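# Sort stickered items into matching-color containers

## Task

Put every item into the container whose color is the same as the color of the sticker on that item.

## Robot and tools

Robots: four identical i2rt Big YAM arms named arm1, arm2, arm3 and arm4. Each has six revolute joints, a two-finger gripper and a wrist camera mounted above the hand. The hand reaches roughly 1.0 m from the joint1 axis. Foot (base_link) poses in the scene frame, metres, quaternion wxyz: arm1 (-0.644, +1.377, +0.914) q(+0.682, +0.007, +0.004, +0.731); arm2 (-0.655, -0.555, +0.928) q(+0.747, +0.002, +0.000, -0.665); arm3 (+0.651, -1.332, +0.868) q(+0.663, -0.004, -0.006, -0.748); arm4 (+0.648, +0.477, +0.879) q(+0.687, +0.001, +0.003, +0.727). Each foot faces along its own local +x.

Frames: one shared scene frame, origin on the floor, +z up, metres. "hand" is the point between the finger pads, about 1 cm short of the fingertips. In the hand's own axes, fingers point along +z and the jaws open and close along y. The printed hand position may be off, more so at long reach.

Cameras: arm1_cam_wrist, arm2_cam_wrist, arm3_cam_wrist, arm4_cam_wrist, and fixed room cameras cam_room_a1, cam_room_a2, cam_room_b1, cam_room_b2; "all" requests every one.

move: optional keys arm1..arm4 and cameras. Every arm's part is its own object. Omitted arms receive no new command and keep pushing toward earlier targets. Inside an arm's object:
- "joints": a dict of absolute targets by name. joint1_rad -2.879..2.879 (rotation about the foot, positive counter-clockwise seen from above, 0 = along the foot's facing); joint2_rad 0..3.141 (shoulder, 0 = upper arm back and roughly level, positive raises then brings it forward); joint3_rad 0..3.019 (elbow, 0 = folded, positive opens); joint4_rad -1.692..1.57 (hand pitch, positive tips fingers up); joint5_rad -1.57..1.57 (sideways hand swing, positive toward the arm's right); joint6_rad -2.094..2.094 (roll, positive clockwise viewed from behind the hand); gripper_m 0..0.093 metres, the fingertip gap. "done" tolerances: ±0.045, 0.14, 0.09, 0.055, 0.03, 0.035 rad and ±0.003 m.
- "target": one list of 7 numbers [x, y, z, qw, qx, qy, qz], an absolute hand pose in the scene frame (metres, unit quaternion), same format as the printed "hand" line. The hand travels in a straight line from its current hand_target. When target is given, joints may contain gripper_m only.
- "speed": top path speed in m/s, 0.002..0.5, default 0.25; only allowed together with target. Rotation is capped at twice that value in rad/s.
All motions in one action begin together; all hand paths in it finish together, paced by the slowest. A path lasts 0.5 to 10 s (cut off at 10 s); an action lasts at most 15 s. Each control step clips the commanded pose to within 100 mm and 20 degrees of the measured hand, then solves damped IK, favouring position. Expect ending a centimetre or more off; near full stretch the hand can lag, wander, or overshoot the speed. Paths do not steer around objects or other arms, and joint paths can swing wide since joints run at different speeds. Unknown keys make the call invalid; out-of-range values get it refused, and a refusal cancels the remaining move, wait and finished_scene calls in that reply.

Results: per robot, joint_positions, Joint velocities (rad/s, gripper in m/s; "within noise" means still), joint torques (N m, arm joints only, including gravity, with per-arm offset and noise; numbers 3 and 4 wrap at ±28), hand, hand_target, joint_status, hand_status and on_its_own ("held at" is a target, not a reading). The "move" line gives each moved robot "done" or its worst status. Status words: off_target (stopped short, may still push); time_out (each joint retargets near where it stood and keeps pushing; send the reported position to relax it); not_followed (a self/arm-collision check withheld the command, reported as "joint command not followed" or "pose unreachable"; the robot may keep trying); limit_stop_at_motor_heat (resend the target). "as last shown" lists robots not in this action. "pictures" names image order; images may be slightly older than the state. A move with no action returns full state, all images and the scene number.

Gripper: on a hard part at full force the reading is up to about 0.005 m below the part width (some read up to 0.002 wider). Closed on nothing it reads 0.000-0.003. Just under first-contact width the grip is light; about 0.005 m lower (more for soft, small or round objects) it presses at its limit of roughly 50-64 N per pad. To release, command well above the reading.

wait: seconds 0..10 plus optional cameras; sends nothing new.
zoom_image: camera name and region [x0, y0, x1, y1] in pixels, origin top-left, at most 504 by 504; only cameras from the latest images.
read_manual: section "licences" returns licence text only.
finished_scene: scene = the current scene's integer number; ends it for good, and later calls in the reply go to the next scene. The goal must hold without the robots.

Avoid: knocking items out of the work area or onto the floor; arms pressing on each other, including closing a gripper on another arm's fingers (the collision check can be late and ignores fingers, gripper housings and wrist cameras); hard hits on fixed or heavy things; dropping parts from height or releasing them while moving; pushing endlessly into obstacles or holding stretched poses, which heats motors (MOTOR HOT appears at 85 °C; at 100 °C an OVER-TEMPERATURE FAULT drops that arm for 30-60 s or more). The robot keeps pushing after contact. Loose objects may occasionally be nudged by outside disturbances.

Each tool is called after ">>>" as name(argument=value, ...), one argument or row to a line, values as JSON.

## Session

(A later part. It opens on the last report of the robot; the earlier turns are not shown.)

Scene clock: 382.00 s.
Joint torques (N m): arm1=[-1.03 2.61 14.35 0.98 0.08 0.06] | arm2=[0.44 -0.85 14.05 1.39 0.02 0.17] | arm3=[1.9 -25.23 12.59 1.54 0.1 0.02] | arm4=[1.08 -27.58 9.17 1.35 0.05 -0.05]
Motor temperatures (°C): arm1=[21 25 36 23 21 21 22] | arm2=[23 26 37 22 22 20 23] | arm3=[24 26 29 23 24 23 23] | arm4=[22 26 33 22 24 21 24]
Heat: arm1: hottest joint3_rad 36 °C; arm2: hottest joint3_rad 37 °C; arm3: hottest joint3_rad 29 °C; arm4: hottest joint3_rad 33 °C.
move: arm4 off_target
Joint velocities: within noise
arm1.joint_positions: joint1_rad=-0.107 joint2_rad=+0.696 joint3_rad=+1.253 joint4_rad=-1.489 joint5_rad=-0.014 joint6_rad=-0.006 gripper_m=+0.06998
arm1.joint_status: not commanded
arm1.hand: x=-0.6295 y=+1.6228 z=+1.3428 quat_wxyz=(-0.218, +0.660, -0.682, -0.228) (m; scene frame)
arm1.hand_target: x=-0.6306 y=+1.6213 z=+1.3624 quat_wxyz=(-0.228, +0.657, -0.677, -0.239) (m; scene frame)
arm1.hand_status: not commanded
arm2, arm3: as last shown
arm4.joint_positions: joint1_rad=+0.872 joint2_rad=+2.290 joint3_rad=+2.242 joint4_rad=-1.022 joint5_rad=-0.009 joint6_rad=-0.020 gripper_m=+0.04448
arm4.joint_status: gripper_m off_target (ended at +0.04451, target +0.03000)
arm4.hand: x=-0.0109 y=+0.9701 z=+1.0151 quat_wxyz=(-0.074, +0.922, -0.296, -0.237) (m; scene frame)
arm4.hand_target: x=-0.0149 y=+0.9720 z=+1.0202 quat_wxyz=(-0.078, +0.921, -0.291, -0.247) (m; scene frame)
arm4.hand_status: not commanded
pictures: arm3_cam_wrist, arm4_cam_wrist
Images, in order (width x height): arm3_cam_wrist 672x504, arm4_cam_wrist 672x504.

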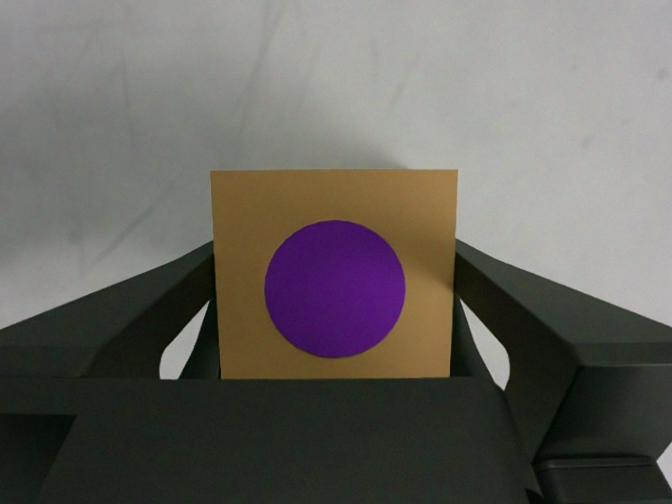

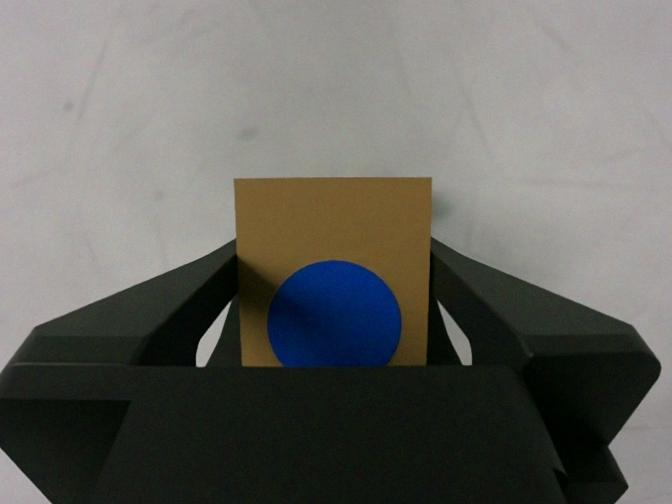

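>>> move(
  arm3={"target":[0.01,-0.935,1.115,0.067,-0.933,0.25,0.25],"speed":0.12},
  arm4={"target":[0.01,0.95,1.105,0.0778,-0.9212,0.2905,0.2468],"speed":0.12},
)

>>> move(
  arm3={"target":[0.354,-1.146,1.15,0.099,-0.8924,0.2391,0.3697]},
  arm4={"target":[0.363,0.68,1.15,0.1151,-0.8811,0.2778,0.365]},
)

>>> move(
  arm3={"joints":{"joint1_rad":-2.0,"joint2_rad":0.7,"joint3_rad":1.3,"joint4_rad":-1.5}},
  arm4={"joints":{"joint1_rad":0.894,"joint2_rad":0.7,"joint3_rad":1.3,"joint4_rad":-1.5}},
)

>>> move(
  arm3={"joints":{"joint1_rad":0,"joint5_rad":0,"joint6_rad":0}},
  arm4={"joints":{"joint1_rad":0,"joint5_rad":0,"joint6_rad":0}},
)

>>> move(
  arm3={"joints":{"joint1_rad":1.69,"joint2_rad":1.3,"joint3_rad":1.6,"joint4_rad":-1.5}},
  arm4={"joints":{"joint1_rad":-1.615,"joint2_rad":1.3,"joint3_rad":1.6,"joint4_rad":-1.5}},
  cameras=["arm3_cam_wrist","arm4_cam_wrist"],
)

Scene clock: 395.17 s.
Joint torques (N m): arm1=[-1.44 1.9 14.26 0.91 0.08 0.06] | arm2=[0.32 -1.03 14.04 1.36 0.03 0.18] | arm3=[1.38 -25.52 9.07 0.8 -0.02 -0.05] | arm4=[1.55 -27.4 10.29 0.44 0.11 0]
Motor temperatures (°C): arm1=[21 25 36 23 21 21 22] | arm2=[23 25 37 22 22 20 23] | arm3=[24 27 29 23 24 23 24] | arm4=[22 28 32 22 24 21 25]
Heat: arm1: hottest joint3_rad 36 °C; arm2: hottest joint3_rad 37 °C; arm3: hottest joint3_rad 29 °C; arm4: hottest joint3_rad 32 °C.
move: arm3 done; arm4 off_target
Joint velocities: within noise
arm1, arm2: as last shown
arm3.joint_positions: joint1_rad=-1.999 joint2_rad=+2.022 joint3_rad=+2.076 joint4_rad=-1.096 joint5_rad=-0.003 joint6_rad=-0.030 gripper_m=+0.05314
arm3.joint_status: not commanded
arm3.hand: x=+0.0068 y=-0.9345 z=+1.1095 quat_wxyz=(+0.067, -0.934, +0.249, +0.249) (m; scene frame)
arm3.hand_target: x=+0.0099 y=-0.9350 z=+1.1151 quat_wxyz=(+0.067, -0.933, +0.250, +0.250) (m; scene frame)
arm3.hand_status: done (0.006 m and 0.2 deg from the pose sent, 0.079 m and 2.3 deg at the start)
arm4.joint_positions: joint1_rad=+0.872 joint2_rad=+2.176 joint3_rad=+2.232 joint4_rad=-1.126 joint5_rad=-0.009 joint6_rad=-0.020 gripper_m=+0.04448
arm4.joint_status: not commanded
arm4.hand: x=+0.0131 y=+0.9527 z=+1.0877 quat_wxyz=(-0.074, +0.922, -0.296, -0.237) (m; scene frame)
arm4.hand_target: x=+0.0103 y=+0.9499 z=+1.1049 quat_wxyz=(-0.078, +0.921, -0.291, -0.247) (m; scene frame)
arm4.hand_status: off_target (0.018 m and 1.3 deg from the pose sent, 0.095 m and 1.4 deg at the start)
pictures: none

Scene clock: 397.67 s.
Joint torques (N m): arm1=[-0.91 2.55 14.32 0.98 0.06 0.07] | arm2=[0.26 -0.91 14.04 1.39 0.03 0.16] | arm3=[0.79 -2.73 9.58 1.28 -0.1 -0.06] | arm4=[1.49 -2.2 9.72 0.85 0.21 0.18]
Motor temperatures (°C): arm1=[21 25 36 23 21 21 22] | arm2=[23 25 37 22 22 20 23] | arm3=[24 27 29 23 24 23 24] | arm4=[22 28 32 22 24 21 25]
Heat: arm1: hottest joint3_rad 36 °C; arm2: hottest joint3_rad 37 °C; arm3: hottest joint3_rad 29 °C; arm4: hottest joint3_rad 32 °C.
move: arm3 done; arm4 done
Joint velocities: within noise
arm1, arm2: as last shown
arm3.joint_positions: joint1_rad=-1.999 joint2_rad=+0.741 joint3_rad=+0.805 joint4_rad=-0.832 joint5_rad=-0.012 joint6_rad=-0.030 gripper_m=+0.05314
arm3.joint_status: not commanded
arm3.hand: x=+0.3531 y=-1.1476 z=+1.1532 quat_wxyz=(+0.100, -0.891, +0.236, +0.374) (m; scene frame)
arm3.hand_target: x=+0.3540 y=-1.1460 z=+1.1500 quat_wxyz=(+0.099, -0.892, +0.239, +0.370) (m; scene frame)
arm3.hand_status: done (0.004 m and 0.6 deg from the pose sent, 0.409 m and 15.2 deg at the start)
arm4.joint_positions: joint1_rad=+0.896 joint2_rad=+0.748 joint3_rad=+0.767 joint4_rad=-0.794 joint5_rad=+0.000 joint6_rad=-0.018 gripper_m=+0.04448
arm4.joint_status: not commanded
arm4.hand: x=+0.3647 y=+0.6813 z=+1.1512 quat_wxyz=(-0.119, +0.880, -0.274, -0.370) (m; scene frame)
arm4.hand_target: x=+0.3630 y=+0.6800 z=+1.1500 quat_wxyz=(-0.115, +0.881, -0.278, -0.365) (m; scene frame)
arm4.hand_status: done (0.002 m and 0.8 deg from the pose sent, 0.448 m and 16.2 deg at the start)
pictures: none

Scene clock: 399.03 s.
Joint torques (N m): arm1=[-1.08 2.08 14.27 1.02 0.08 0.07] | arm2=[0.38 -1.03 14.05 1.39 0.03 0.16] | arm3=[1.32 -0.38 12 0.99 -0.1 -0.06] | arm4=[0.44 0.09 10.52 0.66 0.21 0.15]
Motor temperatures (°C): arm1=[21 25 36 23 21 21 22] | arm2=[23 25 37 22 22 20 23] | arm3=[24 27 29 23 24 23 24] | arm4=[22 27 32 22 24 21 25]
Heat: arm1: hottest joint3_rad 36 °C; arm2: hottest joint3_rad 37 °C; arm3: hottest joint3_rad 29 °C; arm4: hottest joint3_rad 32 °C.
move: arm3 done; arm4 done
Joint velocities: within noise
arm1, arm2: as last shown
arm3.joint_positions: joint1_rad=-1.999 joint2_rad=+0.696 joint3_rad=+1.258 joint4_rad=-1.495 joint5_rad=-0.013 joint6_rad=-0.030 gripper_m=+0.05314
arm3.joint_status: all done
arm3.hand: x=+0.4400 y=-1.1991 z=+1.2952 quat_wxyz=(+0.077, -0.919, +0.244, +0.300) (m; scene frame)
arm3.hand_target: x=+0.4402 y=-1.1992 z=+1.3133 quat_wxyz=(+0.081, -0.914, +0.242, +0.315) (m; scene frame)
arm3.hand_status: not commanded
arm4.joint_positions: joint1_rad=+0.896 joint2_rad=+0.693 joint3_rad=+1.264 joint4_rad=-1.491 joint5_rad=+0.000 joint6_rad=-0.018 gripper_m=+0.04448
arm4.joint_status: all done
arm4.hand: x=+0.4501 y=+0.6216 z=+1.3134 quat_wxyz=(-0.098, +0.905, -0.281, -0.305) (m; scene frame)
arm4.hand_target: x=+0.4511 y=+0.6224 z=+1.3273 quat_wxyz=(-0.101, +0.899, -0.288, -0.314) (m; scene frame)
arm4.hand_status: not commanded
pictures: none

Scene clock: 401.00 s.
Joint torques (N m): arm1=[-1.03 2.55 14.27 1.02 0.09 0.1] | arm2=[0.38 -0.97 14.01 1.37 0.02 0.17] | arm3=[2.02 -0.26 11.92 1.01 0.07 0] | arm4=[0.26 0.15 10.44 0.81 0.09 0.16]
Motor temperatures (°C): arm1=[21 25 37 23 21 21 22] | arm2=[23 25 37 22 22 20 23] | arm3=[24 27 30 23 24 23 24] | arm4=[22 27 33 22 24 21 25]
Heat: arm1: hottest joint3_rad 37 °C; arm2: hottest joint3_rad 37 °C; arm3: hottest joint3_rad 30 °C; arm4: hottest joint3_rad 33 °C.
move: arm3 done; arm4 done
Joint velocities: arm1=[within noise] | arm2=[within noise] | arm3=[within noise] | arm4=[-0.005 -0.005 -0.032 -0.007 0.022 -0.227 0]
arm1, arm2: as last shown
arm3.joint_positions: joint1_rad=-0.011 joint2_rad=+0.700 joint3_rad=+1.258 joint4_rad=-1.495 joint5_rad=-0.001 joint6_rad=-0.006 gripper_m=+0.05315
arm3.joint_status: all done
arm3.hand: x=+0.6178 y=-1.5703 z=+1.2996 quat_wxyz=(-0.210, -0.711, -0.627, +0.239) (m; scene frame)
arm3.hand_target: x=+0.6203 y=-1.5689 z=+1.3185 quat_wxyz=(-0.223, -0.706, -0.624, +0.250) (m; scene frame)
arm3.hand_status: not commanded
arm4.joint_positions: joint1_rad=+0.003 joint2_rad=+0.693 joint3_rad=+1.264 joint4_rad=-1.491 joint5_rad=+0.000 joint6_rad=-0.013 gripper_m=+0.04450
arm4.joint_status: all done
arm4.hand: x=+0.6359 y=+0.7240 z=+1.3121 quat_wxyz=(-0.218, +0.694, -0.646, -0.232) (m; scene frame)
arm4.hand_target: x=+0.6367 y=+0.7238 z=+1.3261 quat_wxyz=(-0.223, +0.686, -0.650, -0.240) (m; scene frame)
arm4.hand_status: not commanded
pictures: none

Scene clock: 402.83 s.
Joint torques (N m): arm1=[-1.14 2.26 14.3 1.07 0.08 0.07] | arm2=[0.32 -0.91 14.02 1.36 0.01 0.17] | arm3=[1.26 -12.04 11.69 0.58 0.14 0.01] | arm4=[1.38 -11.87 10.44 0.55 0.04 0.14]
Motor temperatures (°C): arm1=[21 25 37 23 21 21 22] | arm2=[23 25 37 22 22 20 23] | arm3=[24 27 30 23 24 23 24] | arm4=[22 27 33 22 24 21 25]
Heat: arm1: hottest joint3_rad 37 °C; arm2: hottest joint3_rad 37 °C; arm3: hottest joint3_rad 30 °C; arm4: hottest joint3_rad 33 °C.
move: arm3 done; arm4 done
Joint velocities: within noise
arm1, arm2: as last shown
arm3.joint_positions: joint1_rad=+1.687 joint2_rad=+1.304 joint3_rad=+1.567 joint4_rad=-1.498 joint5_rad=-0.003 joint6_rad=-0.005 gripper_m=+0.05315
arm3.joint_status: all done
arm3.hand: x=+1.0886 y=-1.3282 z=+1.2470 quat_wxyz=(-0.168, +0.002, -0.986, +0.006) (m; scene frame)
arm3.hand_target: x=+1.0913 y=-1.3273 z=+1.2634 quat_wxyz=(-0.185, +0.001, -0.983, +0.007) (m; scene frame)
arm3.hand_status: not commanded
arm4.joint_positions: joint1_rad=-1.619 joint2_rad=+1.311 joint3_rad=+1.574 joint4_rad=-1.498 joint5_rad=+0.001 joint6_rad=-0.011 gripper_m=+0.04453
arm4.joint_status: all done
arm4.hand: x=+1.0904 y=+0.4814 z=+1.2561 quat_wxyz=(-0.165, +0.010, -0.986, +0.003) (m; scene frame)
arm4.hand_target: x=+1.0906 y=+0.4837 z=+1.2722 quat_wxyz=(-0.182, +0.007, -0.983, +0.001) (m; scene frame)
arm4.hand_status: not commanded
pictures: arm3_cam_wrist, arm4_cam_wrist
Images, in order (width x height): arm3_cam_wrist 672x504, arm4_cam_wrist 672x504.

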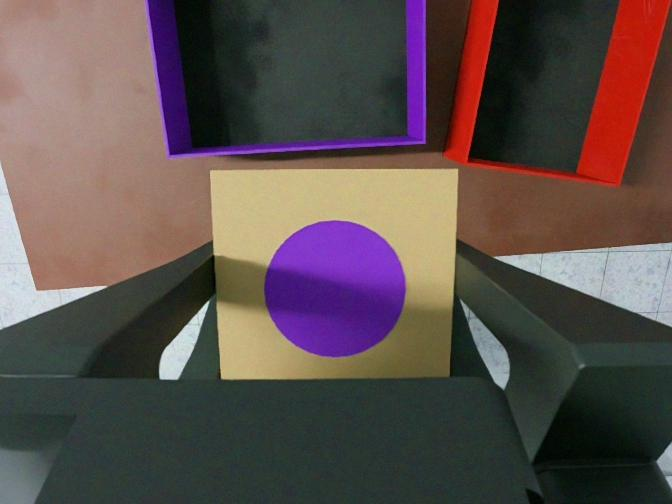

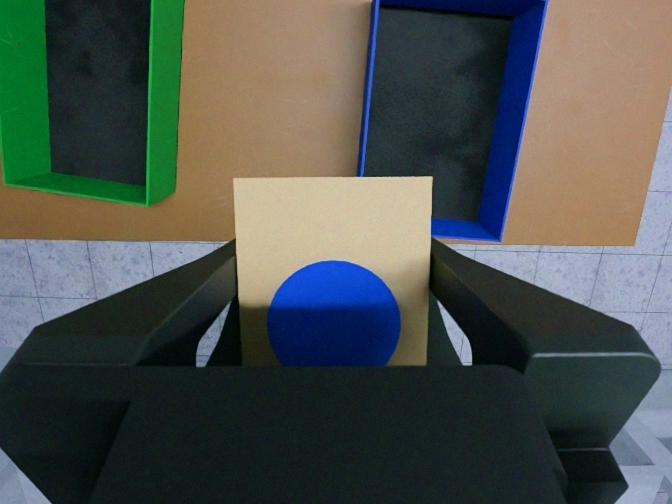

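>>> move(
  arm3={"target":[1.12,-1.273,1.05,0.2588,0,0.9659,0]},
  arm4={"target":[1.05,0.33,1.05,0.2588,0,0.9659,0]},
  cameras=["arm3_cam_wrist","arm4_cam_wrist","cam_room_a1","cam_room_a2"],
)

Scene clock: 416.43 s.
Joint torques (N m): arm1=[-1.03 1.9 14.34 1.02 0.11 0.07] | arm2=[0.26 -0.91 14.04 1.4 0.02 0.16] | arm3=[1.9 -10.99 9.05 1.7 0.19 0.01] | arm4=[0.85 -8.06 9.14 1.31 -0.2 -0.11]
Motor temperatures (°C): arm1=[21 25 37 23 21 21 22] | arm2=[23 25 37 22 22 20 23] | arm3=[24 26 30 23 24 23 24] | arm4=[22 26 33 22 24 21 26]
Heat: arm1: hottest joint3_rad 37 °C; arm2: hottest joint3_rad 37 °C; arm3: hottest joint3_rad 30 °C; arm4: hottest joint3_rad 33 °C.
move: arm3 done; arm4 done
Joint velocities: within noise
arm1: as last shown
arm2.joint_positions: joint1_rad=-0.045 joint2_rad=+0.695 joint3_rad=+1.253 joint4_rad=-1.485 joint5_rad=+0.008 joint6_rad=-0.007 gripper_m=+0.07494
arm2.joint_status: not commanded
arm2.hand: x=-0.6399 y=-0.8035 z=+1.3566 quat_wxyz=(-0.228, -0.645, -0.696, +0.217) (m; scene frame)
arm2.hand_target: x=-0.6415 y=-0.8017 z=+1.3752 quat_wxyz=(-0.238, -0.648, -0.688, +0.226) (m; scene frame)
arm2.hand_status: not commanded
arm3.joint_positions: joint1_rad=+1.822 joint2_rad=+1.299 joint3_rad=+0.989 joint4_rad=-0.760 joint5_rad=+0.055 joint6_rad=+0.122 gripper_m=+0.05315
arm3.joint_status: not commanded
arm3.hand: x=+1.1165 y=-1.2784 z=+1.0471 quat_wxyz=(-0.250, -0.001, -0.968, +0.002) (m; scene frame)
arm3.hand_target: x=+1.1199 y=-1.2730 z=+1.0501 quat_wxyz=(-0.259, +0.000, -0.966, +0.000) (m; scene frame)
arm3.hand_status: done (0.007 m and 1.1 deg from the pose sent, 0.207 m and 10.7 deg at the start)
arm4.joint_positions: joint1_rad=-2.071 joint2_rad=+1.195 joint3_rad=+0.875 joint4_rad=-0.783 joint5_rad=-0.215 joint6_rad=-0.371 gripper_m=+0.04453
arm4.joint_status: not commanded
arm4.hand: x=+1.0425 y=+0.3312 z=+1.0477 quat_wxyz=(-0.251, -0.010, -0.968, -0.003) (m; scene frame)
arm4.hand_target: x=+1.0499 y=+0.3300 z=+1.0500 quat_wxyz=(-0.259, +0.000, -0.966, +0.000) (m; scene frame)
arm4.hand_status: done (0.008 m and 1.5 deg from the pose sent, 0.259 m and 11.1 deg at the start)
pictures: arm3_cam_wrist, arm4_cam_wrist, cam_room_a1, cam_room_a2
Images, in order (width x height): arm3_cam_wrist 672x504, arm4_cam_wrist 672x504, cam_room_a1 672x504, cam_room_a2 672x504.

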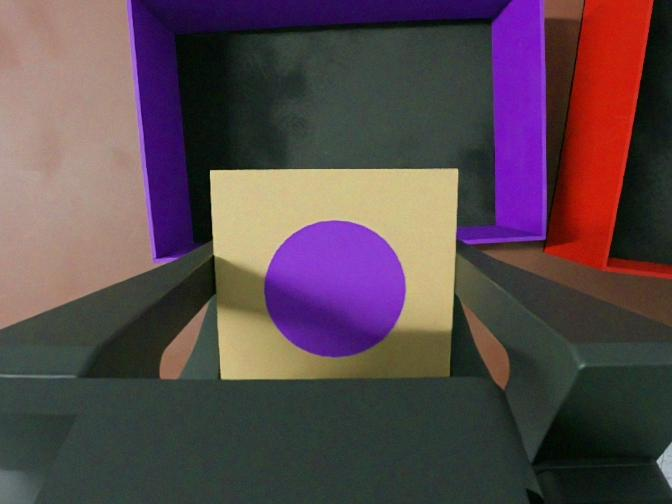

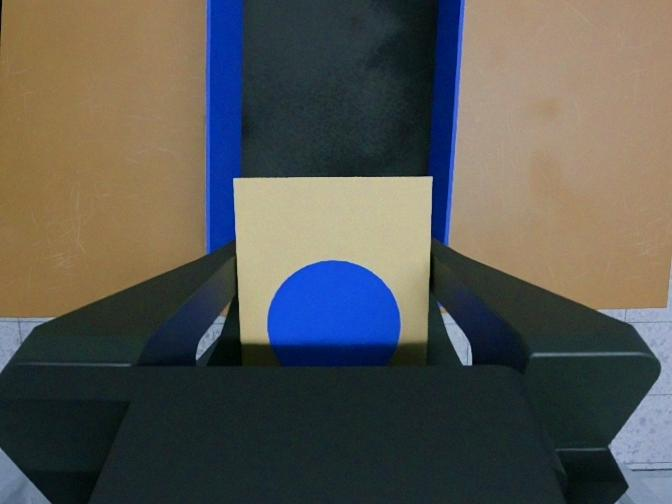

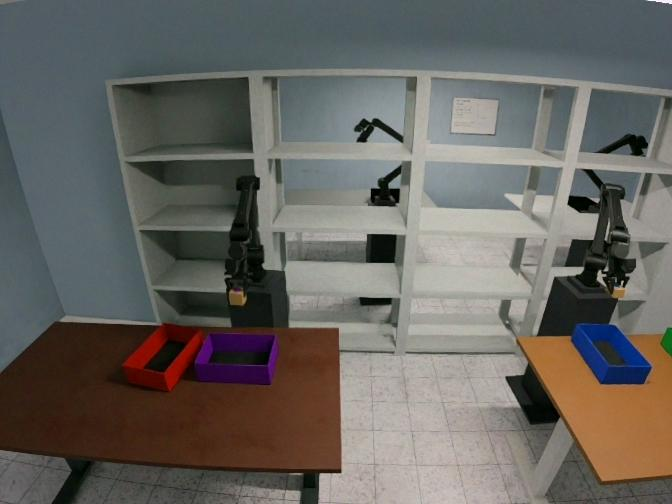

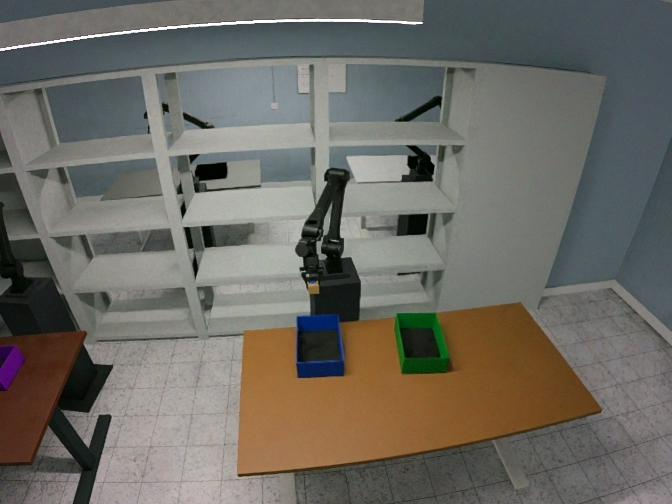

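>>> move(
  arm3={"target":[1.19,-1.273,0.93,0.2588,0,0.9659,0]},
  arm4={"target":[1.14,0.33,0.93,0.2588,0,0.9659,0]},
  cameras=["arm3_cam_wrist","arm4_cam_wrist","cam_room_a1","cam_room_a2"],
)

>>> zoom_image(
  camera="cam_room_a1",
  region=[110, 230, 310, 400],
)

>>> zoom_image(
  camera="cam_room_a2",
  region=[250, 240, 400, 390],
)

Scene clock: 425.37 s.
Joint torques (N m): arm1=[-1.2 2.73 14.32 0.95 0.08 0.05] | arm2=[0.38 -0.91 14.04 1.37 0.02 0.17] | arm3=[0.67 -16.09 8.98 1.59 -0.01 -0.11] | arm4=[1.26 -13.98 9.59 1.33 0.1 0.2]
Motor temperatures (°C): arm1=[21 24 37 23 21 21 22] | arm2=[23 25 37 22 22 20 23] | arm3=[24 26 30 23 24 23 24] | arm4=[22 25 33 22 24 21 26]
Heat: arm1: hottest joint3_rad 37 °C; arm2: hottest joint3_rad 37 °C; arm3: hottest joint3_rad 30 °C; arm4: hottest joint3_rad 33 °C.
move: arm3 off_target; arm4 off_target
Joint velocities: within noise
arm1, arm2: as last shown
arm3.joint_positions: joint1_rad=+1.822 joint2_rad=+1.639 joint3_rad=+0.974 joint4_rad=-0.430 joint5_rad=+0.052 joint6_rad=+0.121 gripper_m=+0.05315
arm3.joint_status: not commanded
arm3.hand: x=+1.1769 y=-1.2717 z=+0.9150 quat_wxyz=(-0.237, +0.000, -0.971, +0.002) (m; scene frame)
arm3.hand_target: x=+1.1896 y=-1.2731 z=+0.9302 quat_wxyz=(-0.259, +0.000, -0.966, +0.000) (m; scene frame)
arm3.hand_status: off_target (0.020 m and 2.6 deg from the pose sent, 0.138 m and 1.1 deg at the start)
arm4.joint_positions: joint1_rad=-1.982 joint2_rad=+1.591 joint3_rad=+0.872 joint4_rad=-0.410 joint5_rad=-0.181 joint6_rad=-0.318 gripper_m=+0.04453
arm4.joint_status: not commanded
arm4.hand: x=+1.1177 y=+0.3365 z=+0.9117 quat_wxyz=(-0.232, +0.003, -0.973, -0.010) (m; scene frame)
arm4.hand_target: x=+1.1389 y=+0.3303 z=+0.9308 quat_wxyz=(-0.259, +0.000, -0.966, +0.000) (m; scene frame)
arm4.hand_status: off_target (0.030 m and 3.3 deg from the pose sent, 0.153 m and 1.5 deg at the start)
pictures: arm3_cam_wrist, arm4_cam_wrist, cam_room_a1, cam_room_a2
Images, in order (width x height): arm3_cam_wrist 672x504, arm4_cam_wrist 672x504, cam_room_a1 672x504, cam_room_a2 672x504.

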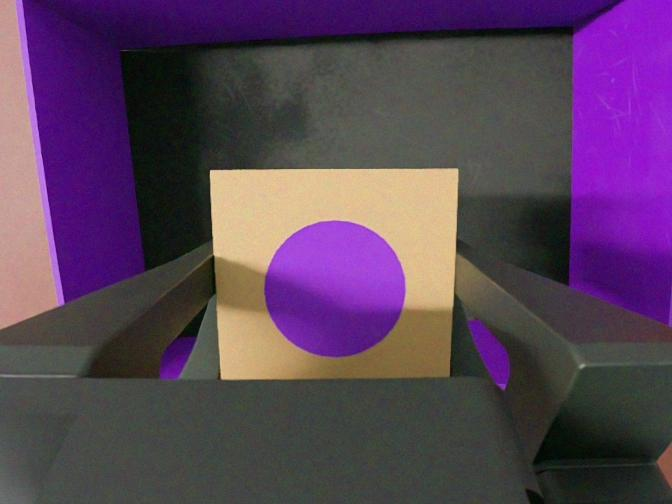

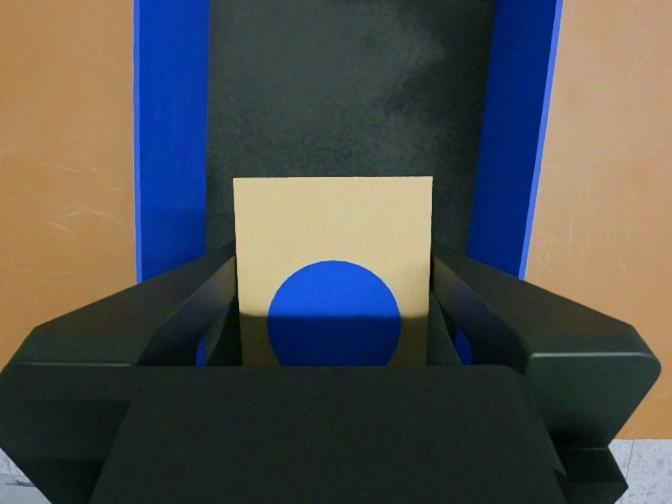

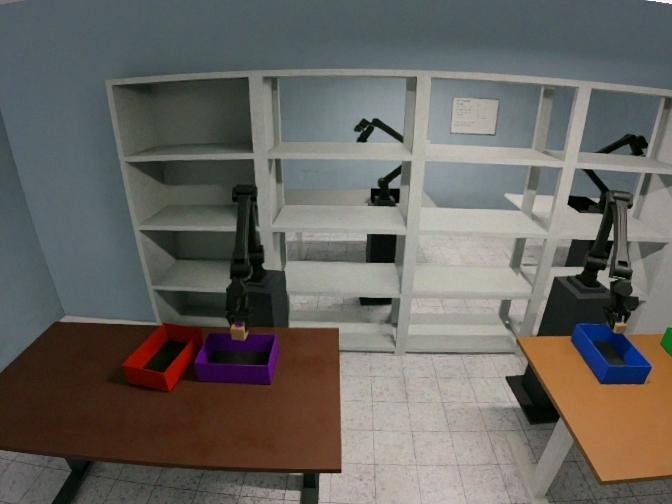

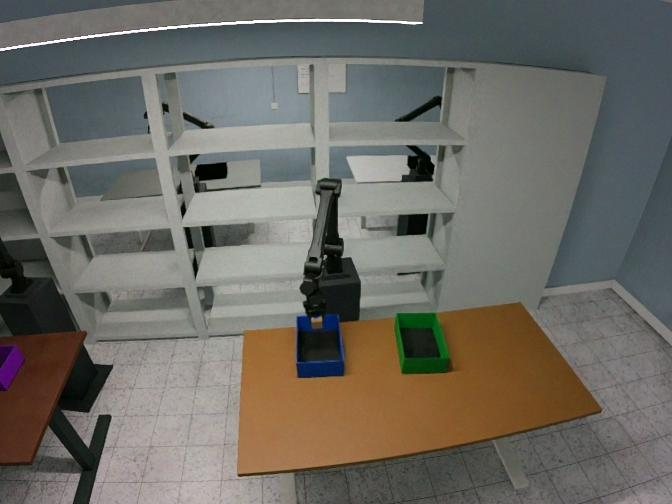

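Scaled by 2.520.

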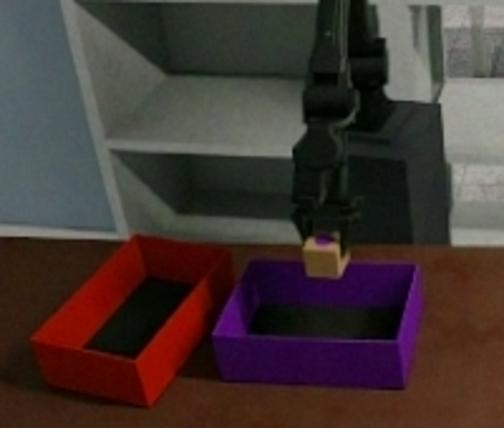

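Scaled by 3.360.

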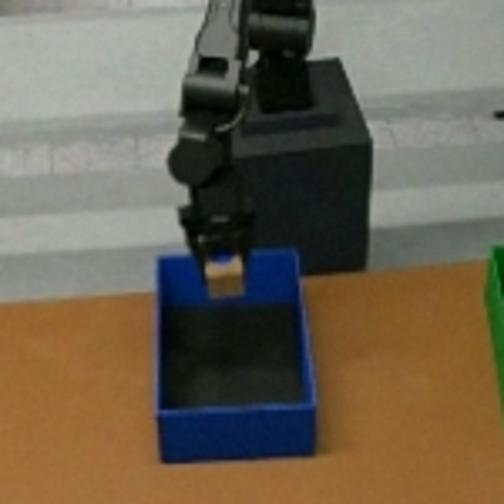

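>>> move(
  arm3={"target":[1.22,-1.273,0.855,0.2588,0,0.9659,0],"speed":0.12},
  arm4={"target":[1.18,0.33,0.855,0.2588,0,0.9659,0]},
)

>>> move(
  arm3={"target":[1.22,-1.273,0.815,0.2588,0,0.9659,0],"speed":0.08},
  arm4={"target":[1.18,0.33,0.805,0.2588,0,0.9659,0]},
  cameras=["arm3_cam_wrist","arm4_cam_wrist","cam_room_a1","cam_room_a2"],
)

>>> zoom_image(
  camera="cam_room_a1",
  region=[110, 230, 310, 400],
)

>>> zoom_image(
  camera="cam_room_a2",
  region=[250, 240, 400, 390],
)

Scene clock: 434.00 s.
Joint torques (N m): arm1=[-1.79 2.37 14.22 1.07 0.1 0.04] | arm2=[0.38 -0.97 14.05 1.4 0.02 0.17] | arm3=[0.26 -16.67 9.96 1.55 -0.02 -0.14] | arm4=[1.49 -15.27 8.76 1.22 0.09 0.2]
Motor temperatures (°C): arm1=[21 24 37 23 21 21 22] | arm2=[23 25 37 22 22 20 23] | arm3=[24 26 30 23 24 23 24] | arm4=[22 25 34 22 24 21 26]
Heat: arm1: hottest joint3_rad 37 °C; arm2: hottest joint3_rad 37 °C; arm3: hottest joint3_rad 30 °C; arm4: hottest joint3_rad 34 °C.
move: arm3 off_target; arm4 off_target
Joint velocities: within noise
arm1.joint_positions: joint1_rad=-0.107 joint2_rad=+0.696 joint3_rad=+1.253 joint4_rad=-1.489 joint5_rad=-0.014 joint6_rad=-0.006 gripper_m=+0.06998
arm1.joint_status: not commanded
arm1.hand: x=-0.6295 y=+1.6228 z=+1.3428 quat_wxyz=(-0.218, +0.660, -0.682, -0.228) (m; scene frame)
arm1.hand_target: x=-0.6306 y=+1.6213 z=+1.3624 quat_wxyz=(-0.228, +0.657, -0.677, -0.239) (m; scene frame)
arm1.hand_status: not commanded
arm2: as last shown
arm3.joint_positions: joint1_rad=+1.822 joint2_rad=+1.826 joint3_rad=+0.976 joint4_rad=-0.258 joint5_rad=+0.050 joint6_rad=+0.117 gripper_m=+0.05315
arm3.joint_status: not commanded
arm3.hand: x=+1.1932 y=-1.2702 z=+0.8382 quat_wxyz=(-0.231, +0.002, -0.973, +0.002) (m; scene frame)
arm3.hand_target: x=+1.2187 y=-1.2733 z=+0.8559 quat_wxyz=(-0.259, +0.000, -0.966, +0.000) (m; scene frame)
arm3.hand_status: off_target (0.032 m and 3.3 deg from the pose sent, 0.074 m and 2.6 deg at the start)
arm4.joint_positions: joint1_rad=-1.953 joint2_rad=+1.805 joint3_rad=+0.925 joint4_rad=-0.231 joint5_rad=-0.166 joint6_rad=-0.291 gripper_m=+0.04453
arm4.joint_status: not commanded
arm4.hand: x=+1.1571 y=+0.3349 z=+0.8458 quat_wxyz=(-0.239, +0.003, -0.971, -0.006) (m; scene frame)
arm4.hand_target: x=+1.1790 y=+0.3302 z=+0.8558 quat_wxyz=(-0.259, +0.000, -0.966, +0.000) (m; scene frame)
arm4.hand_status: off_target (0.025 m and 2.5 deg from the pose sent, 0.084 m and 3.3 deg at the start)
pictures: none

Scene clock: 435.13 s.
Joint torques (N m): arm1=[-1.32 2.2 14.35 1.06 0.1 0.06] | arm2=[0.26 -0.91 14.05 1.37 0.02 0.16] | arm3=[0.32 -17.14 8.28 1.62 0.01 -0.11] | arm4=[0.97 -15.85 7.12 1.4 0.11 0.18]
Motor temperatures (°C): arm1=[21 24 37 23 21 21 22] | arm2=[23 25 37 22 22 20 23] | arm3=[24 26 30 23 24 23 24] | arm4=[22 25 34 22 24 21 26]
Heat: arm1: hottest joint3_rad 37 °C; arm2: hottest joint3_rad 37 °C; arm3: hottest joint3_rad 30 °C; arm4: hottest joint3_rad 34 °C.
move: arm3 off_target; arm4 off_target
Joint velocities: within noise
arm1, arm2: as last shown
arm3.joint_positions: joint1_rad=+1.822 joint2_rad=+1.911 joint3_rad=+0.976 joint4_rad=-0.158 joint5_rad=+0.050 joint6_rad=+0.117 gripper_m=+0.05315
arm3.joint_status: not commanded
arm3.hand: x=+1.2003 y=-1.2697 z=+0.8048 quat_wxyz=(-0.238, +0.002, -0.971, +0.002) (m; scene frame)
arm3.hand_target: x=+1.2193 y=-1.2732 z=+0.8155 quat_wxyz=(-0.259, +0.000, -0.966, +0.000) (m; scene frame)
arm3.hand_status: off_target (0.022 m and 2.4 deg from the pose sent, 0.036 m and 3.3 deg at the start)
arm4.joint_positions: joint1_rad=-1.953 joint2_rad=+1.921 joint3_rad=+0.925 joint4_rad=-0.103 joint5_rad=-0.166 joint6_rad=-0.291 gripper_m=+0.04453
arm4.joint_status: not commanded
arm4.hand: x=+1.1630 y=+0.3326 z=+0.8005 quat_wxyz=(-0.244, +0.003, -0.970, -0.004) (m; scene frame)
arm4.hand_target: x=+1.1794 y=+0.3301 z=+0.8054 quat_wxyz=(-0.259, +0.000, -0.966, +0.000) (m; scene frame)
arm4.hand_status: off_target (0.018 m and 1.9 deg from the pose sent, 0.047 m and 2.5 deg at the start)
pictures: arm3_cam_wrist, arm4_cam_wrist, cam_room_a1, cam_room_a2
Images, in order (width x height): arm3_cam_wrist 672x504, arm4_cam_wrist 672x504, cam_room_a1 672x504, cam_room_a2 672x504.

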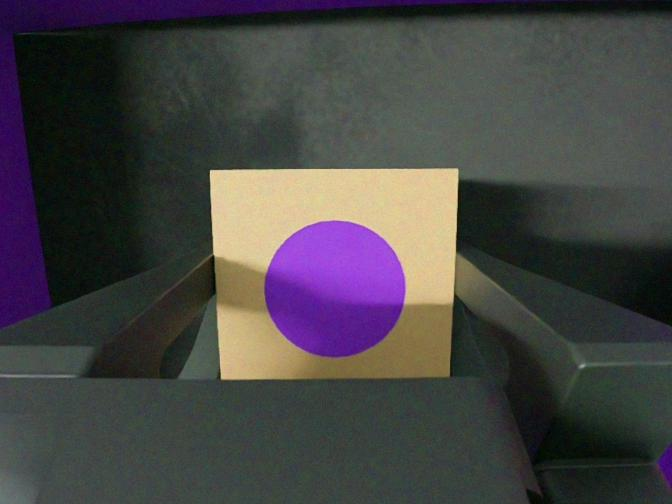

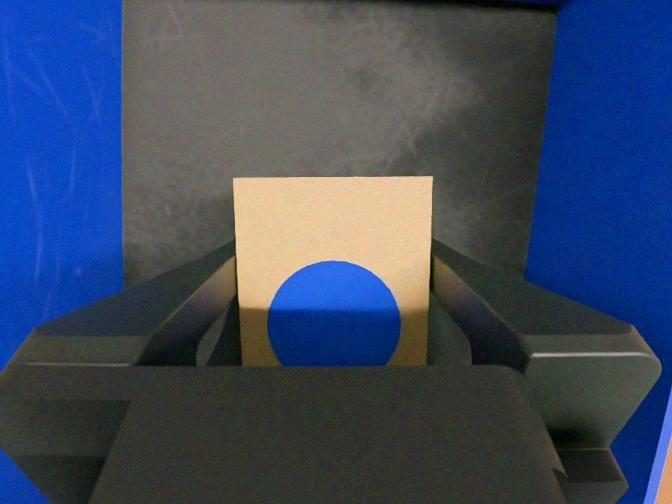

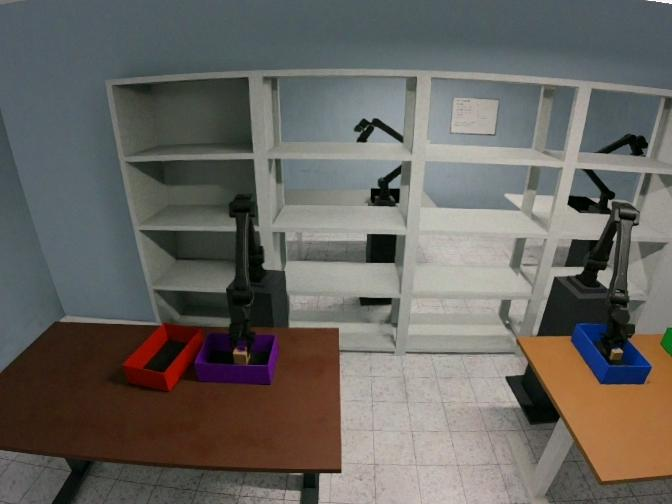

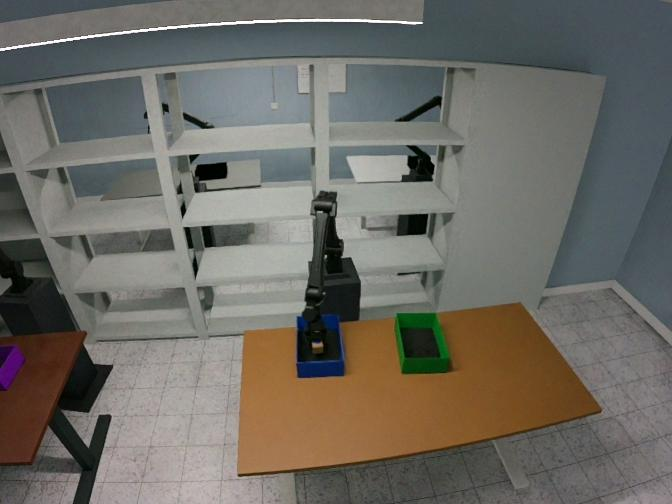

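Scaled by 2.520.

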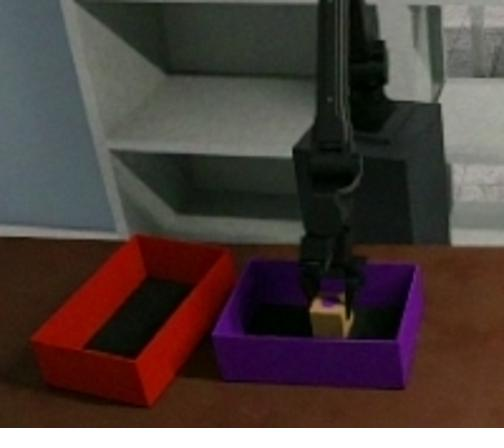

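Scaled by 3.360.

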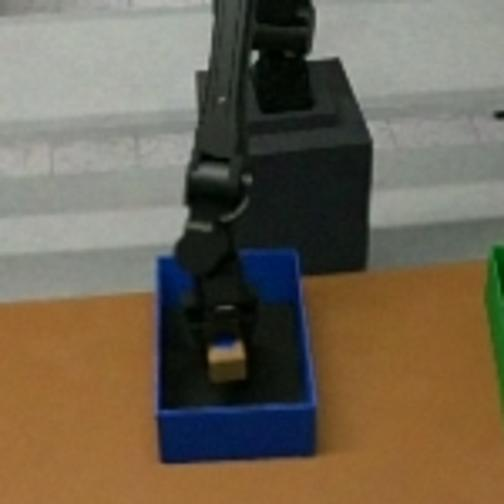

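>>> move(
  arm3={"target":[1.21,-1.273,0.793,0.2588,0,0.9659,0],"speed":0.05},
  arm4={"target":[1.17,0.33,0.778,0.2588,0,0.9659,0]},
)

>>> move(
  arm3={"target":[1.21,-1.273,0.775,0.2588,0,0.9659,0],"speed":0.05},
  arm4={"target":[1.17,0.33,0.762,0.2588,0,0.9659,0]},
)

Scene clock: 441.10 s.
Joint torques (N m): arm1=[-0.97 2.37 14.3 1.01 0.07 0.07] | arm2=[0.26 -0.91 14.04 1.39 0.03 0.17] | arm3=[0.62 -16.91 5.44 1.7 0.05 -0.09] | arm4=[0.44 -15.5 4.77 1.33 0.02 0.11]
Motor temperatures (°C): arm1=[21 24 37 23 21 21 22] | arm2=[23 25 37 22 22 20 23] | arm3=[24 26 29 23 24 23 24] | arm4=[22 25 33 22 24 21 26]
Heat: arm1: hottest joint3_rad 37 °C; arm2: hottest joint3_rad 37 °C; arm3: hottest joint3_rad 29 °C; arm4: hottest joint3_rad 33 °C.
move: arm3 done; arm4 done
Joint velocities: within noise
arm1, arm2: as last shown
arm3.joint_positions: joint1_rad=+1.822 joint2_rad=+1.941 joint3_rad=+0.976 joint4_rad=-0.091 joint5_rad=+0.050 joint6_rad=+0.117 gripper_m=+0.05315
arm3.joint_status: not commanded
arm3.hand: x=+1.2089 y=-1.2687 z=+0.7963 quat_wxyz=(-0.256, +0.002, -0.967, -0.001) (m; scene frame)
arm3.hand_target: x=+1.2099 y=-1.2730 z=+0.7930 quat_wxyz=(-0.259, +0.000, -0.966, +0.000) (m; scene frame)
arm3.hand_status: done (0.006 m and 0.4 deg from the pose sent, 0.016 m and 2.5 deg at the start)
arm4.joint_positions: joint1_rad=-1.953 joint2_rad=+1.969 joint3_rad=+0.925 joint4_rad=-0.024 joint5_rad=-0.166 joint6_rad=-0.291 gripper_m=+0.04453
arm4.joint_status: not commanded
arm4.hand: x=+1.1694 y=+0.3304 z=+0.7848 quat_wxyz=(-0.258, +0.004, -0.966, +0.000) (m; scene frame)
arm4.hand_target: x=+1.1697 y=+0.3300 z=+0.7780 quat_wxyz=(-0.259, +0.000, -0.966, +0.000) (m; scene frame)
arm4.hand_status: done (0.007 m and 0.5 deg from the pose sent, 0.024 m and 1.9 deg at the start)
pictures: none

Scene clock: 442.17 s.
Joint torques (N m): arm1=[-1.14 2.37 14.46 1.18 0.08 0.03] | arm2=[0.38 -0.91 14.05 1.37 0.02 0.16] | arm3=[0.44 -17.32 5.09 1.73 0.07 -0.1] | arm4=[0.91 -15.62 4.9 1.39 -0.02 0.13]
Motor temperatures (°C): arm1=[21 24 37 23 21 21 22] | arm2=[23 25 37 22 22 20 23] | arm3=[24 26 29 23 24 23 24] | arm4=[22 25 33 22 24 21 26]
Heat: arm1: hottest joint3_rad 37 °C; arm2: hottest joint3_rad 37 °C; arm3: hottest joint3_rad 29 °C; arm4: hottest joint3_rad 33 °C.
move: arm3 done; arm4 done
Joint velocities: within noise
arm1, arm2: as last shown
arm3.joint_positions: joint1_rad=+1.822 joint2_rad=+1.985 joint3_rad=+0.976 joint4_rad=-0.047 joint5_rad=+0.050 joint6_rad=+0.117 gripper_m=+0.05315
arm3.joint_status: not commanded
arm3.hand: x=+1.2091 y=-1.2690 z=+0.7780 quat_wxyz=(-0.256, +0.002, -0.967, -0.001) (m; scene frame)
arm3.hand_target: x=+1.2099 y=-1.2730 z=+0.7750 quat_wxyz=(-0.259, +0.000, -0.966, +0.000) (m; scene frame)
arm3.hand_status: done (0.005 m and 0.4 deg from the pose sent, 0.022 m and 0.4 deg at the start)
arm4.joint_positions: joint1_rad=-1.953 joint2_rad=+2.009 joint3_rad=+0.925 joint4_rad=+0.015 joint5_rad=-0.166 joint6_rad=-0.291 gripper_m=+0.04453
arm4.joint_status: not commanded
arm4.hand: x=+1.1685 y=+0.3306 z=+0.7685 quat_wxyz=(-0.257, +0.004, -0.966, +0.000) (m; scene frame)
arm4.hand_target: x=+1.1698 y=+0.3300 z=+0.7620 quat_wxyz=(-0.259, +0.000, -0.966, +0.000) (m; scene frame)
arm4.hand_status: done (0.007 m and 0.5 deg from the pose sent, 0.023 m and 0.5 deg at the start)
pictures: none

>>> move(
  arm3={"target":[1.21,-1.273,0.76,0.2588,0,0.9659,0],"speed":0.05},
  arm4={"target":[1.17,0.33,0.75,0.2588,0,0.9659,0]},
  cameras=["arm3_cam_wrist","arm4_cam_wrist"],
)

>>> move(
  arm3={"target":[1.21,-1.273,0.748,0.2588,0,0.9659,0],"speed":0.05},
  arm4={"target":[1.17,0.33,0.738,0.2588,0,0.9659,0]},
  cameras=["arm3_cam_wrist","arm4_cam_wrist","cam_room_a1","cam_room_a2"],
)

Scene clock: 446.90 s.
Joint torques (N m): arm1=[-1.44 2.14 14.39 1.1 0.07 0.11] | arm2=[0.38 -0.97 14.04 1.42 0.03 0.17] | arm3=[0.44 -16.91 5.04 1.66 0.07 -0.07] | arm4=[1.38 -15.56 4.89 1.42 0 0.11]
Motor temperatures (°C): arm1=[21 24 37 23 21 21 22] | arm2=[23 25 38 22 22 20 23] | arm3=[24 26 29 23 24 23 24] | arm4=[22 25 32 22 24 21 26]
Heat: arm1: hottest joint3_rad 37 °C; arm2: hottest joint3_rad 38 °C; arm3: hottest joint3_rad 29 °C; arm4: hottest joint3_rad 32 °C.
move: arm3 done; arm4 done
Joint velocities: within noise
arm1, arm2: as last shown
arm3.joint_positions: joint1_rad=+1.822 joint2_rad=+2.015 joint3_rad=+0.976 joint4_rad=-0.010 joint5_rad=+0.050 joint6_rad=+0.117 gripper_m=+0.05315
arm3.joint_status: not commanded
arm3.hand: x=+1.2102 y=-1.2690 z=+0.7660 quat_wxyz=(-0.259, +0.002, -0.966, -0.001) (m; scene frame)
arm3.hand_target: x=+1.2098 y=-1.2730 z=+0.7601 quat_wxyz=(-0.259, +0.000, -0.966, +0.000) (m; scene frame)
arm3.hand_status: done (0.007 m and 0.3 deg from the pose sent, 0.018 m and 0.4 deg at the start)
arm4.joint_positions: joint1_rad=-1.953 joint2_rad=+2.039 joint3_rad=+0.925 joint4_rad=+0.043 joint5_rad=-0.166 joint6_rad=-0.291 gripper_m=+0.04453
arm4.joint_status: not commanded
arm4.hand: x=+1.1671 y=+0.3310 z=+0.7562 quat_wxyz=(-0.256, +0.004, -0.967, +0.000) (m; scene frame)
arm4.hand_target: x=+1.1698 y=+0.3300 z=+0.7500 quat_wxyz=(-0.259, +0.000, -0.966, +0.000) (m; scene frame)
arm4.hand_status: done (0.007 m and 0.5 deg from the pose sent, 0.019 m and 0.5 deg at the start)
pictures: arm3_cam_wrist, arm4_cam_wrist
Images, in order (width x height): arm3_cam_wrist 672x504, arm4_cam_wrist 672x504.

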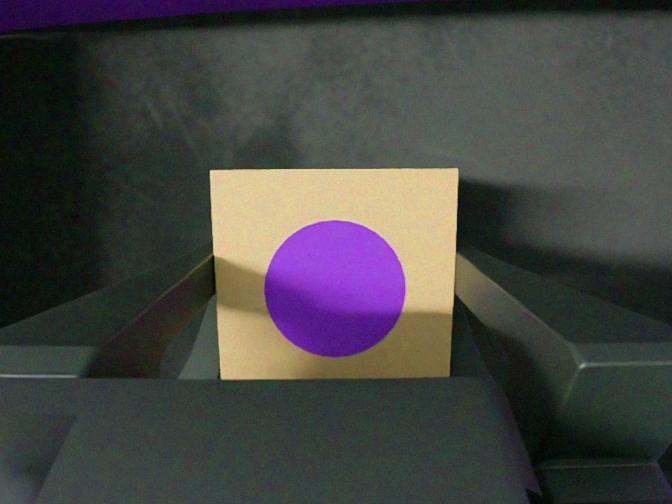

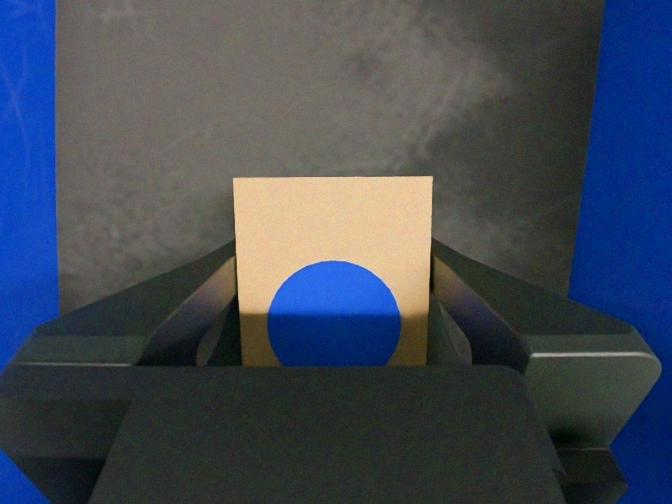

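Scene clock: 447.87 s.
Joint torques (N m): arm1=[-0.85 2.49 14.24 1.06 0.07 0.08] | arm2=[0.38 -0.91 14.05 1.36 0.02 0.16] | arm3=[0.73 -14.97 5.09 1.5 0.07 -0.09] | arm4=[0.38 -15.85 4.86 1.31 0 0.13]
Motor temperatures (°C): arm1=[21 24 37 23 21 21 22] | arm2=[23 25 38 22 22 20 23] | arm3=[24 26 29 23 24 23 24] | arm4=[22 25 32 22 24 21 26]
Heat: arm1: hottest joint3_rad 37 °C; arm2: hottest joint3_rad 38 °C; arm3: hottest joint3_rad 29 °C; arm4: hottest joint3_rad 32 °C.
move: arm3 off_target; arm4 done
Joint velocities: within noise
arm1, arm2: as last shown
arm3.joint_positions: joint1_rad=+1.822 joint2_rad=+2.023 joint3_rad=+0.976 joint4_rad=+0.021 joint5_rad=+0.050 joint6_rad=+0.117 gripper_m=+0.05315
arm3.joint_status: not commanded
arm3.hand: x=+1.2150 y=-1.2684 z=+0.7659 quat_wxyz=(-0.270, +0.002, -0.963, -0.003) (m; scene frame)
arm3.hand_target: x=+1.2094 y=-1.2730 z=+0.7485 quat_wxyz=(-0.259, +0.000, -0.966, +0.000) (m; scene frame)
arm3.hand_status: off_target (0.019 m and 1.4 deg from the pose sent, 0.019 m and 0.3 deg at the start)
arm4.joint_positions: joint1_rad=-1.953 joint2_rad=+2.071 joint3_rad=+0.925 joint4_rad=+0.070 joint5_rad=-0.166 joint6_rad=-0.291 gripper_m=+0.04453
arm4.joint_status: not commanded
arm4.hand: x=+1.1649 y=+0.3317 z=+0.7431 quat_wxyz=(-0.254, +0.004, -0.967, -0.001) (m; scene frame)
arm4.hand_target: x=+1.1698 y=+0.3300 z=+0.7381 quat_wxyz=(-0.259, +0.000, -0.966, +0.000) (m; scene frame)
arm4.hand_status: done (0.007 m and 0.7 deg from the pose sent, 0.018 m and 0.5 deg at the start)
pictures: arm3_cam_wrist, arm4_cam_wrist, cam_room_a1, cam_room_a2
Images, in order (width x height): arm3_cam_wrist 672x504, arm4_cam_wrist 672x504, cam_room_a1 672x504, cam_room_a2 672x504.

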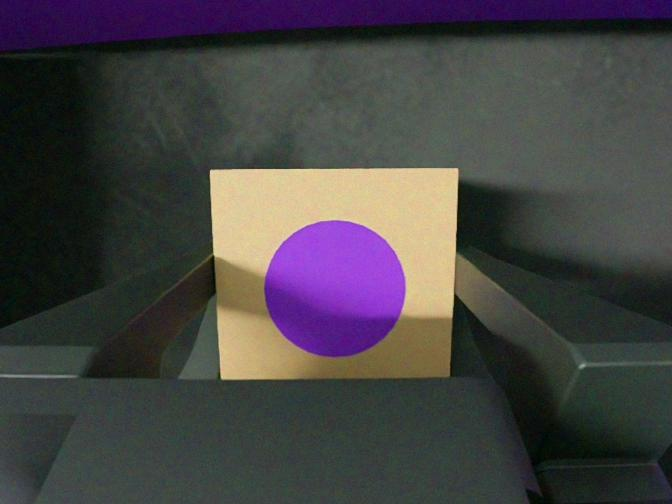

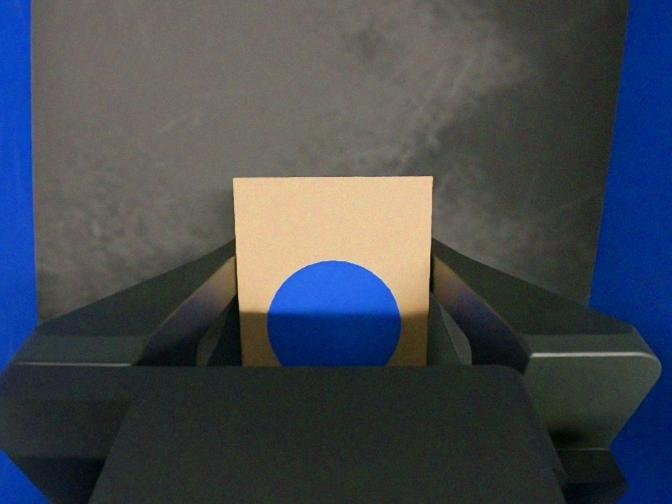

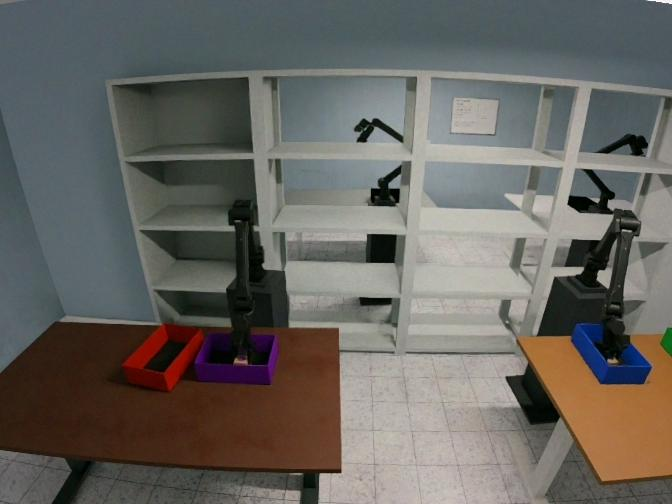

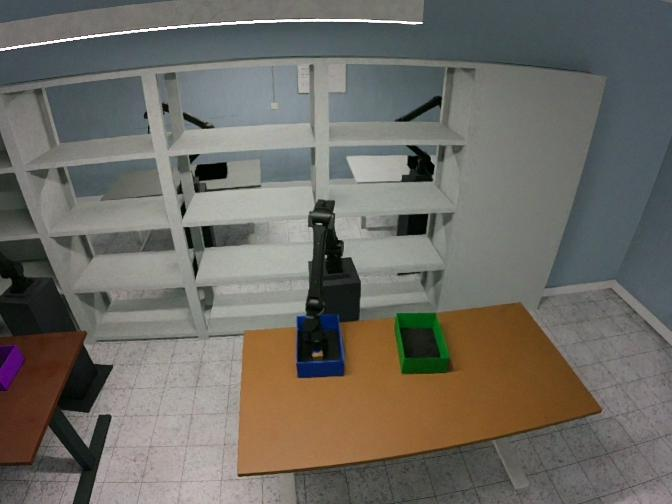

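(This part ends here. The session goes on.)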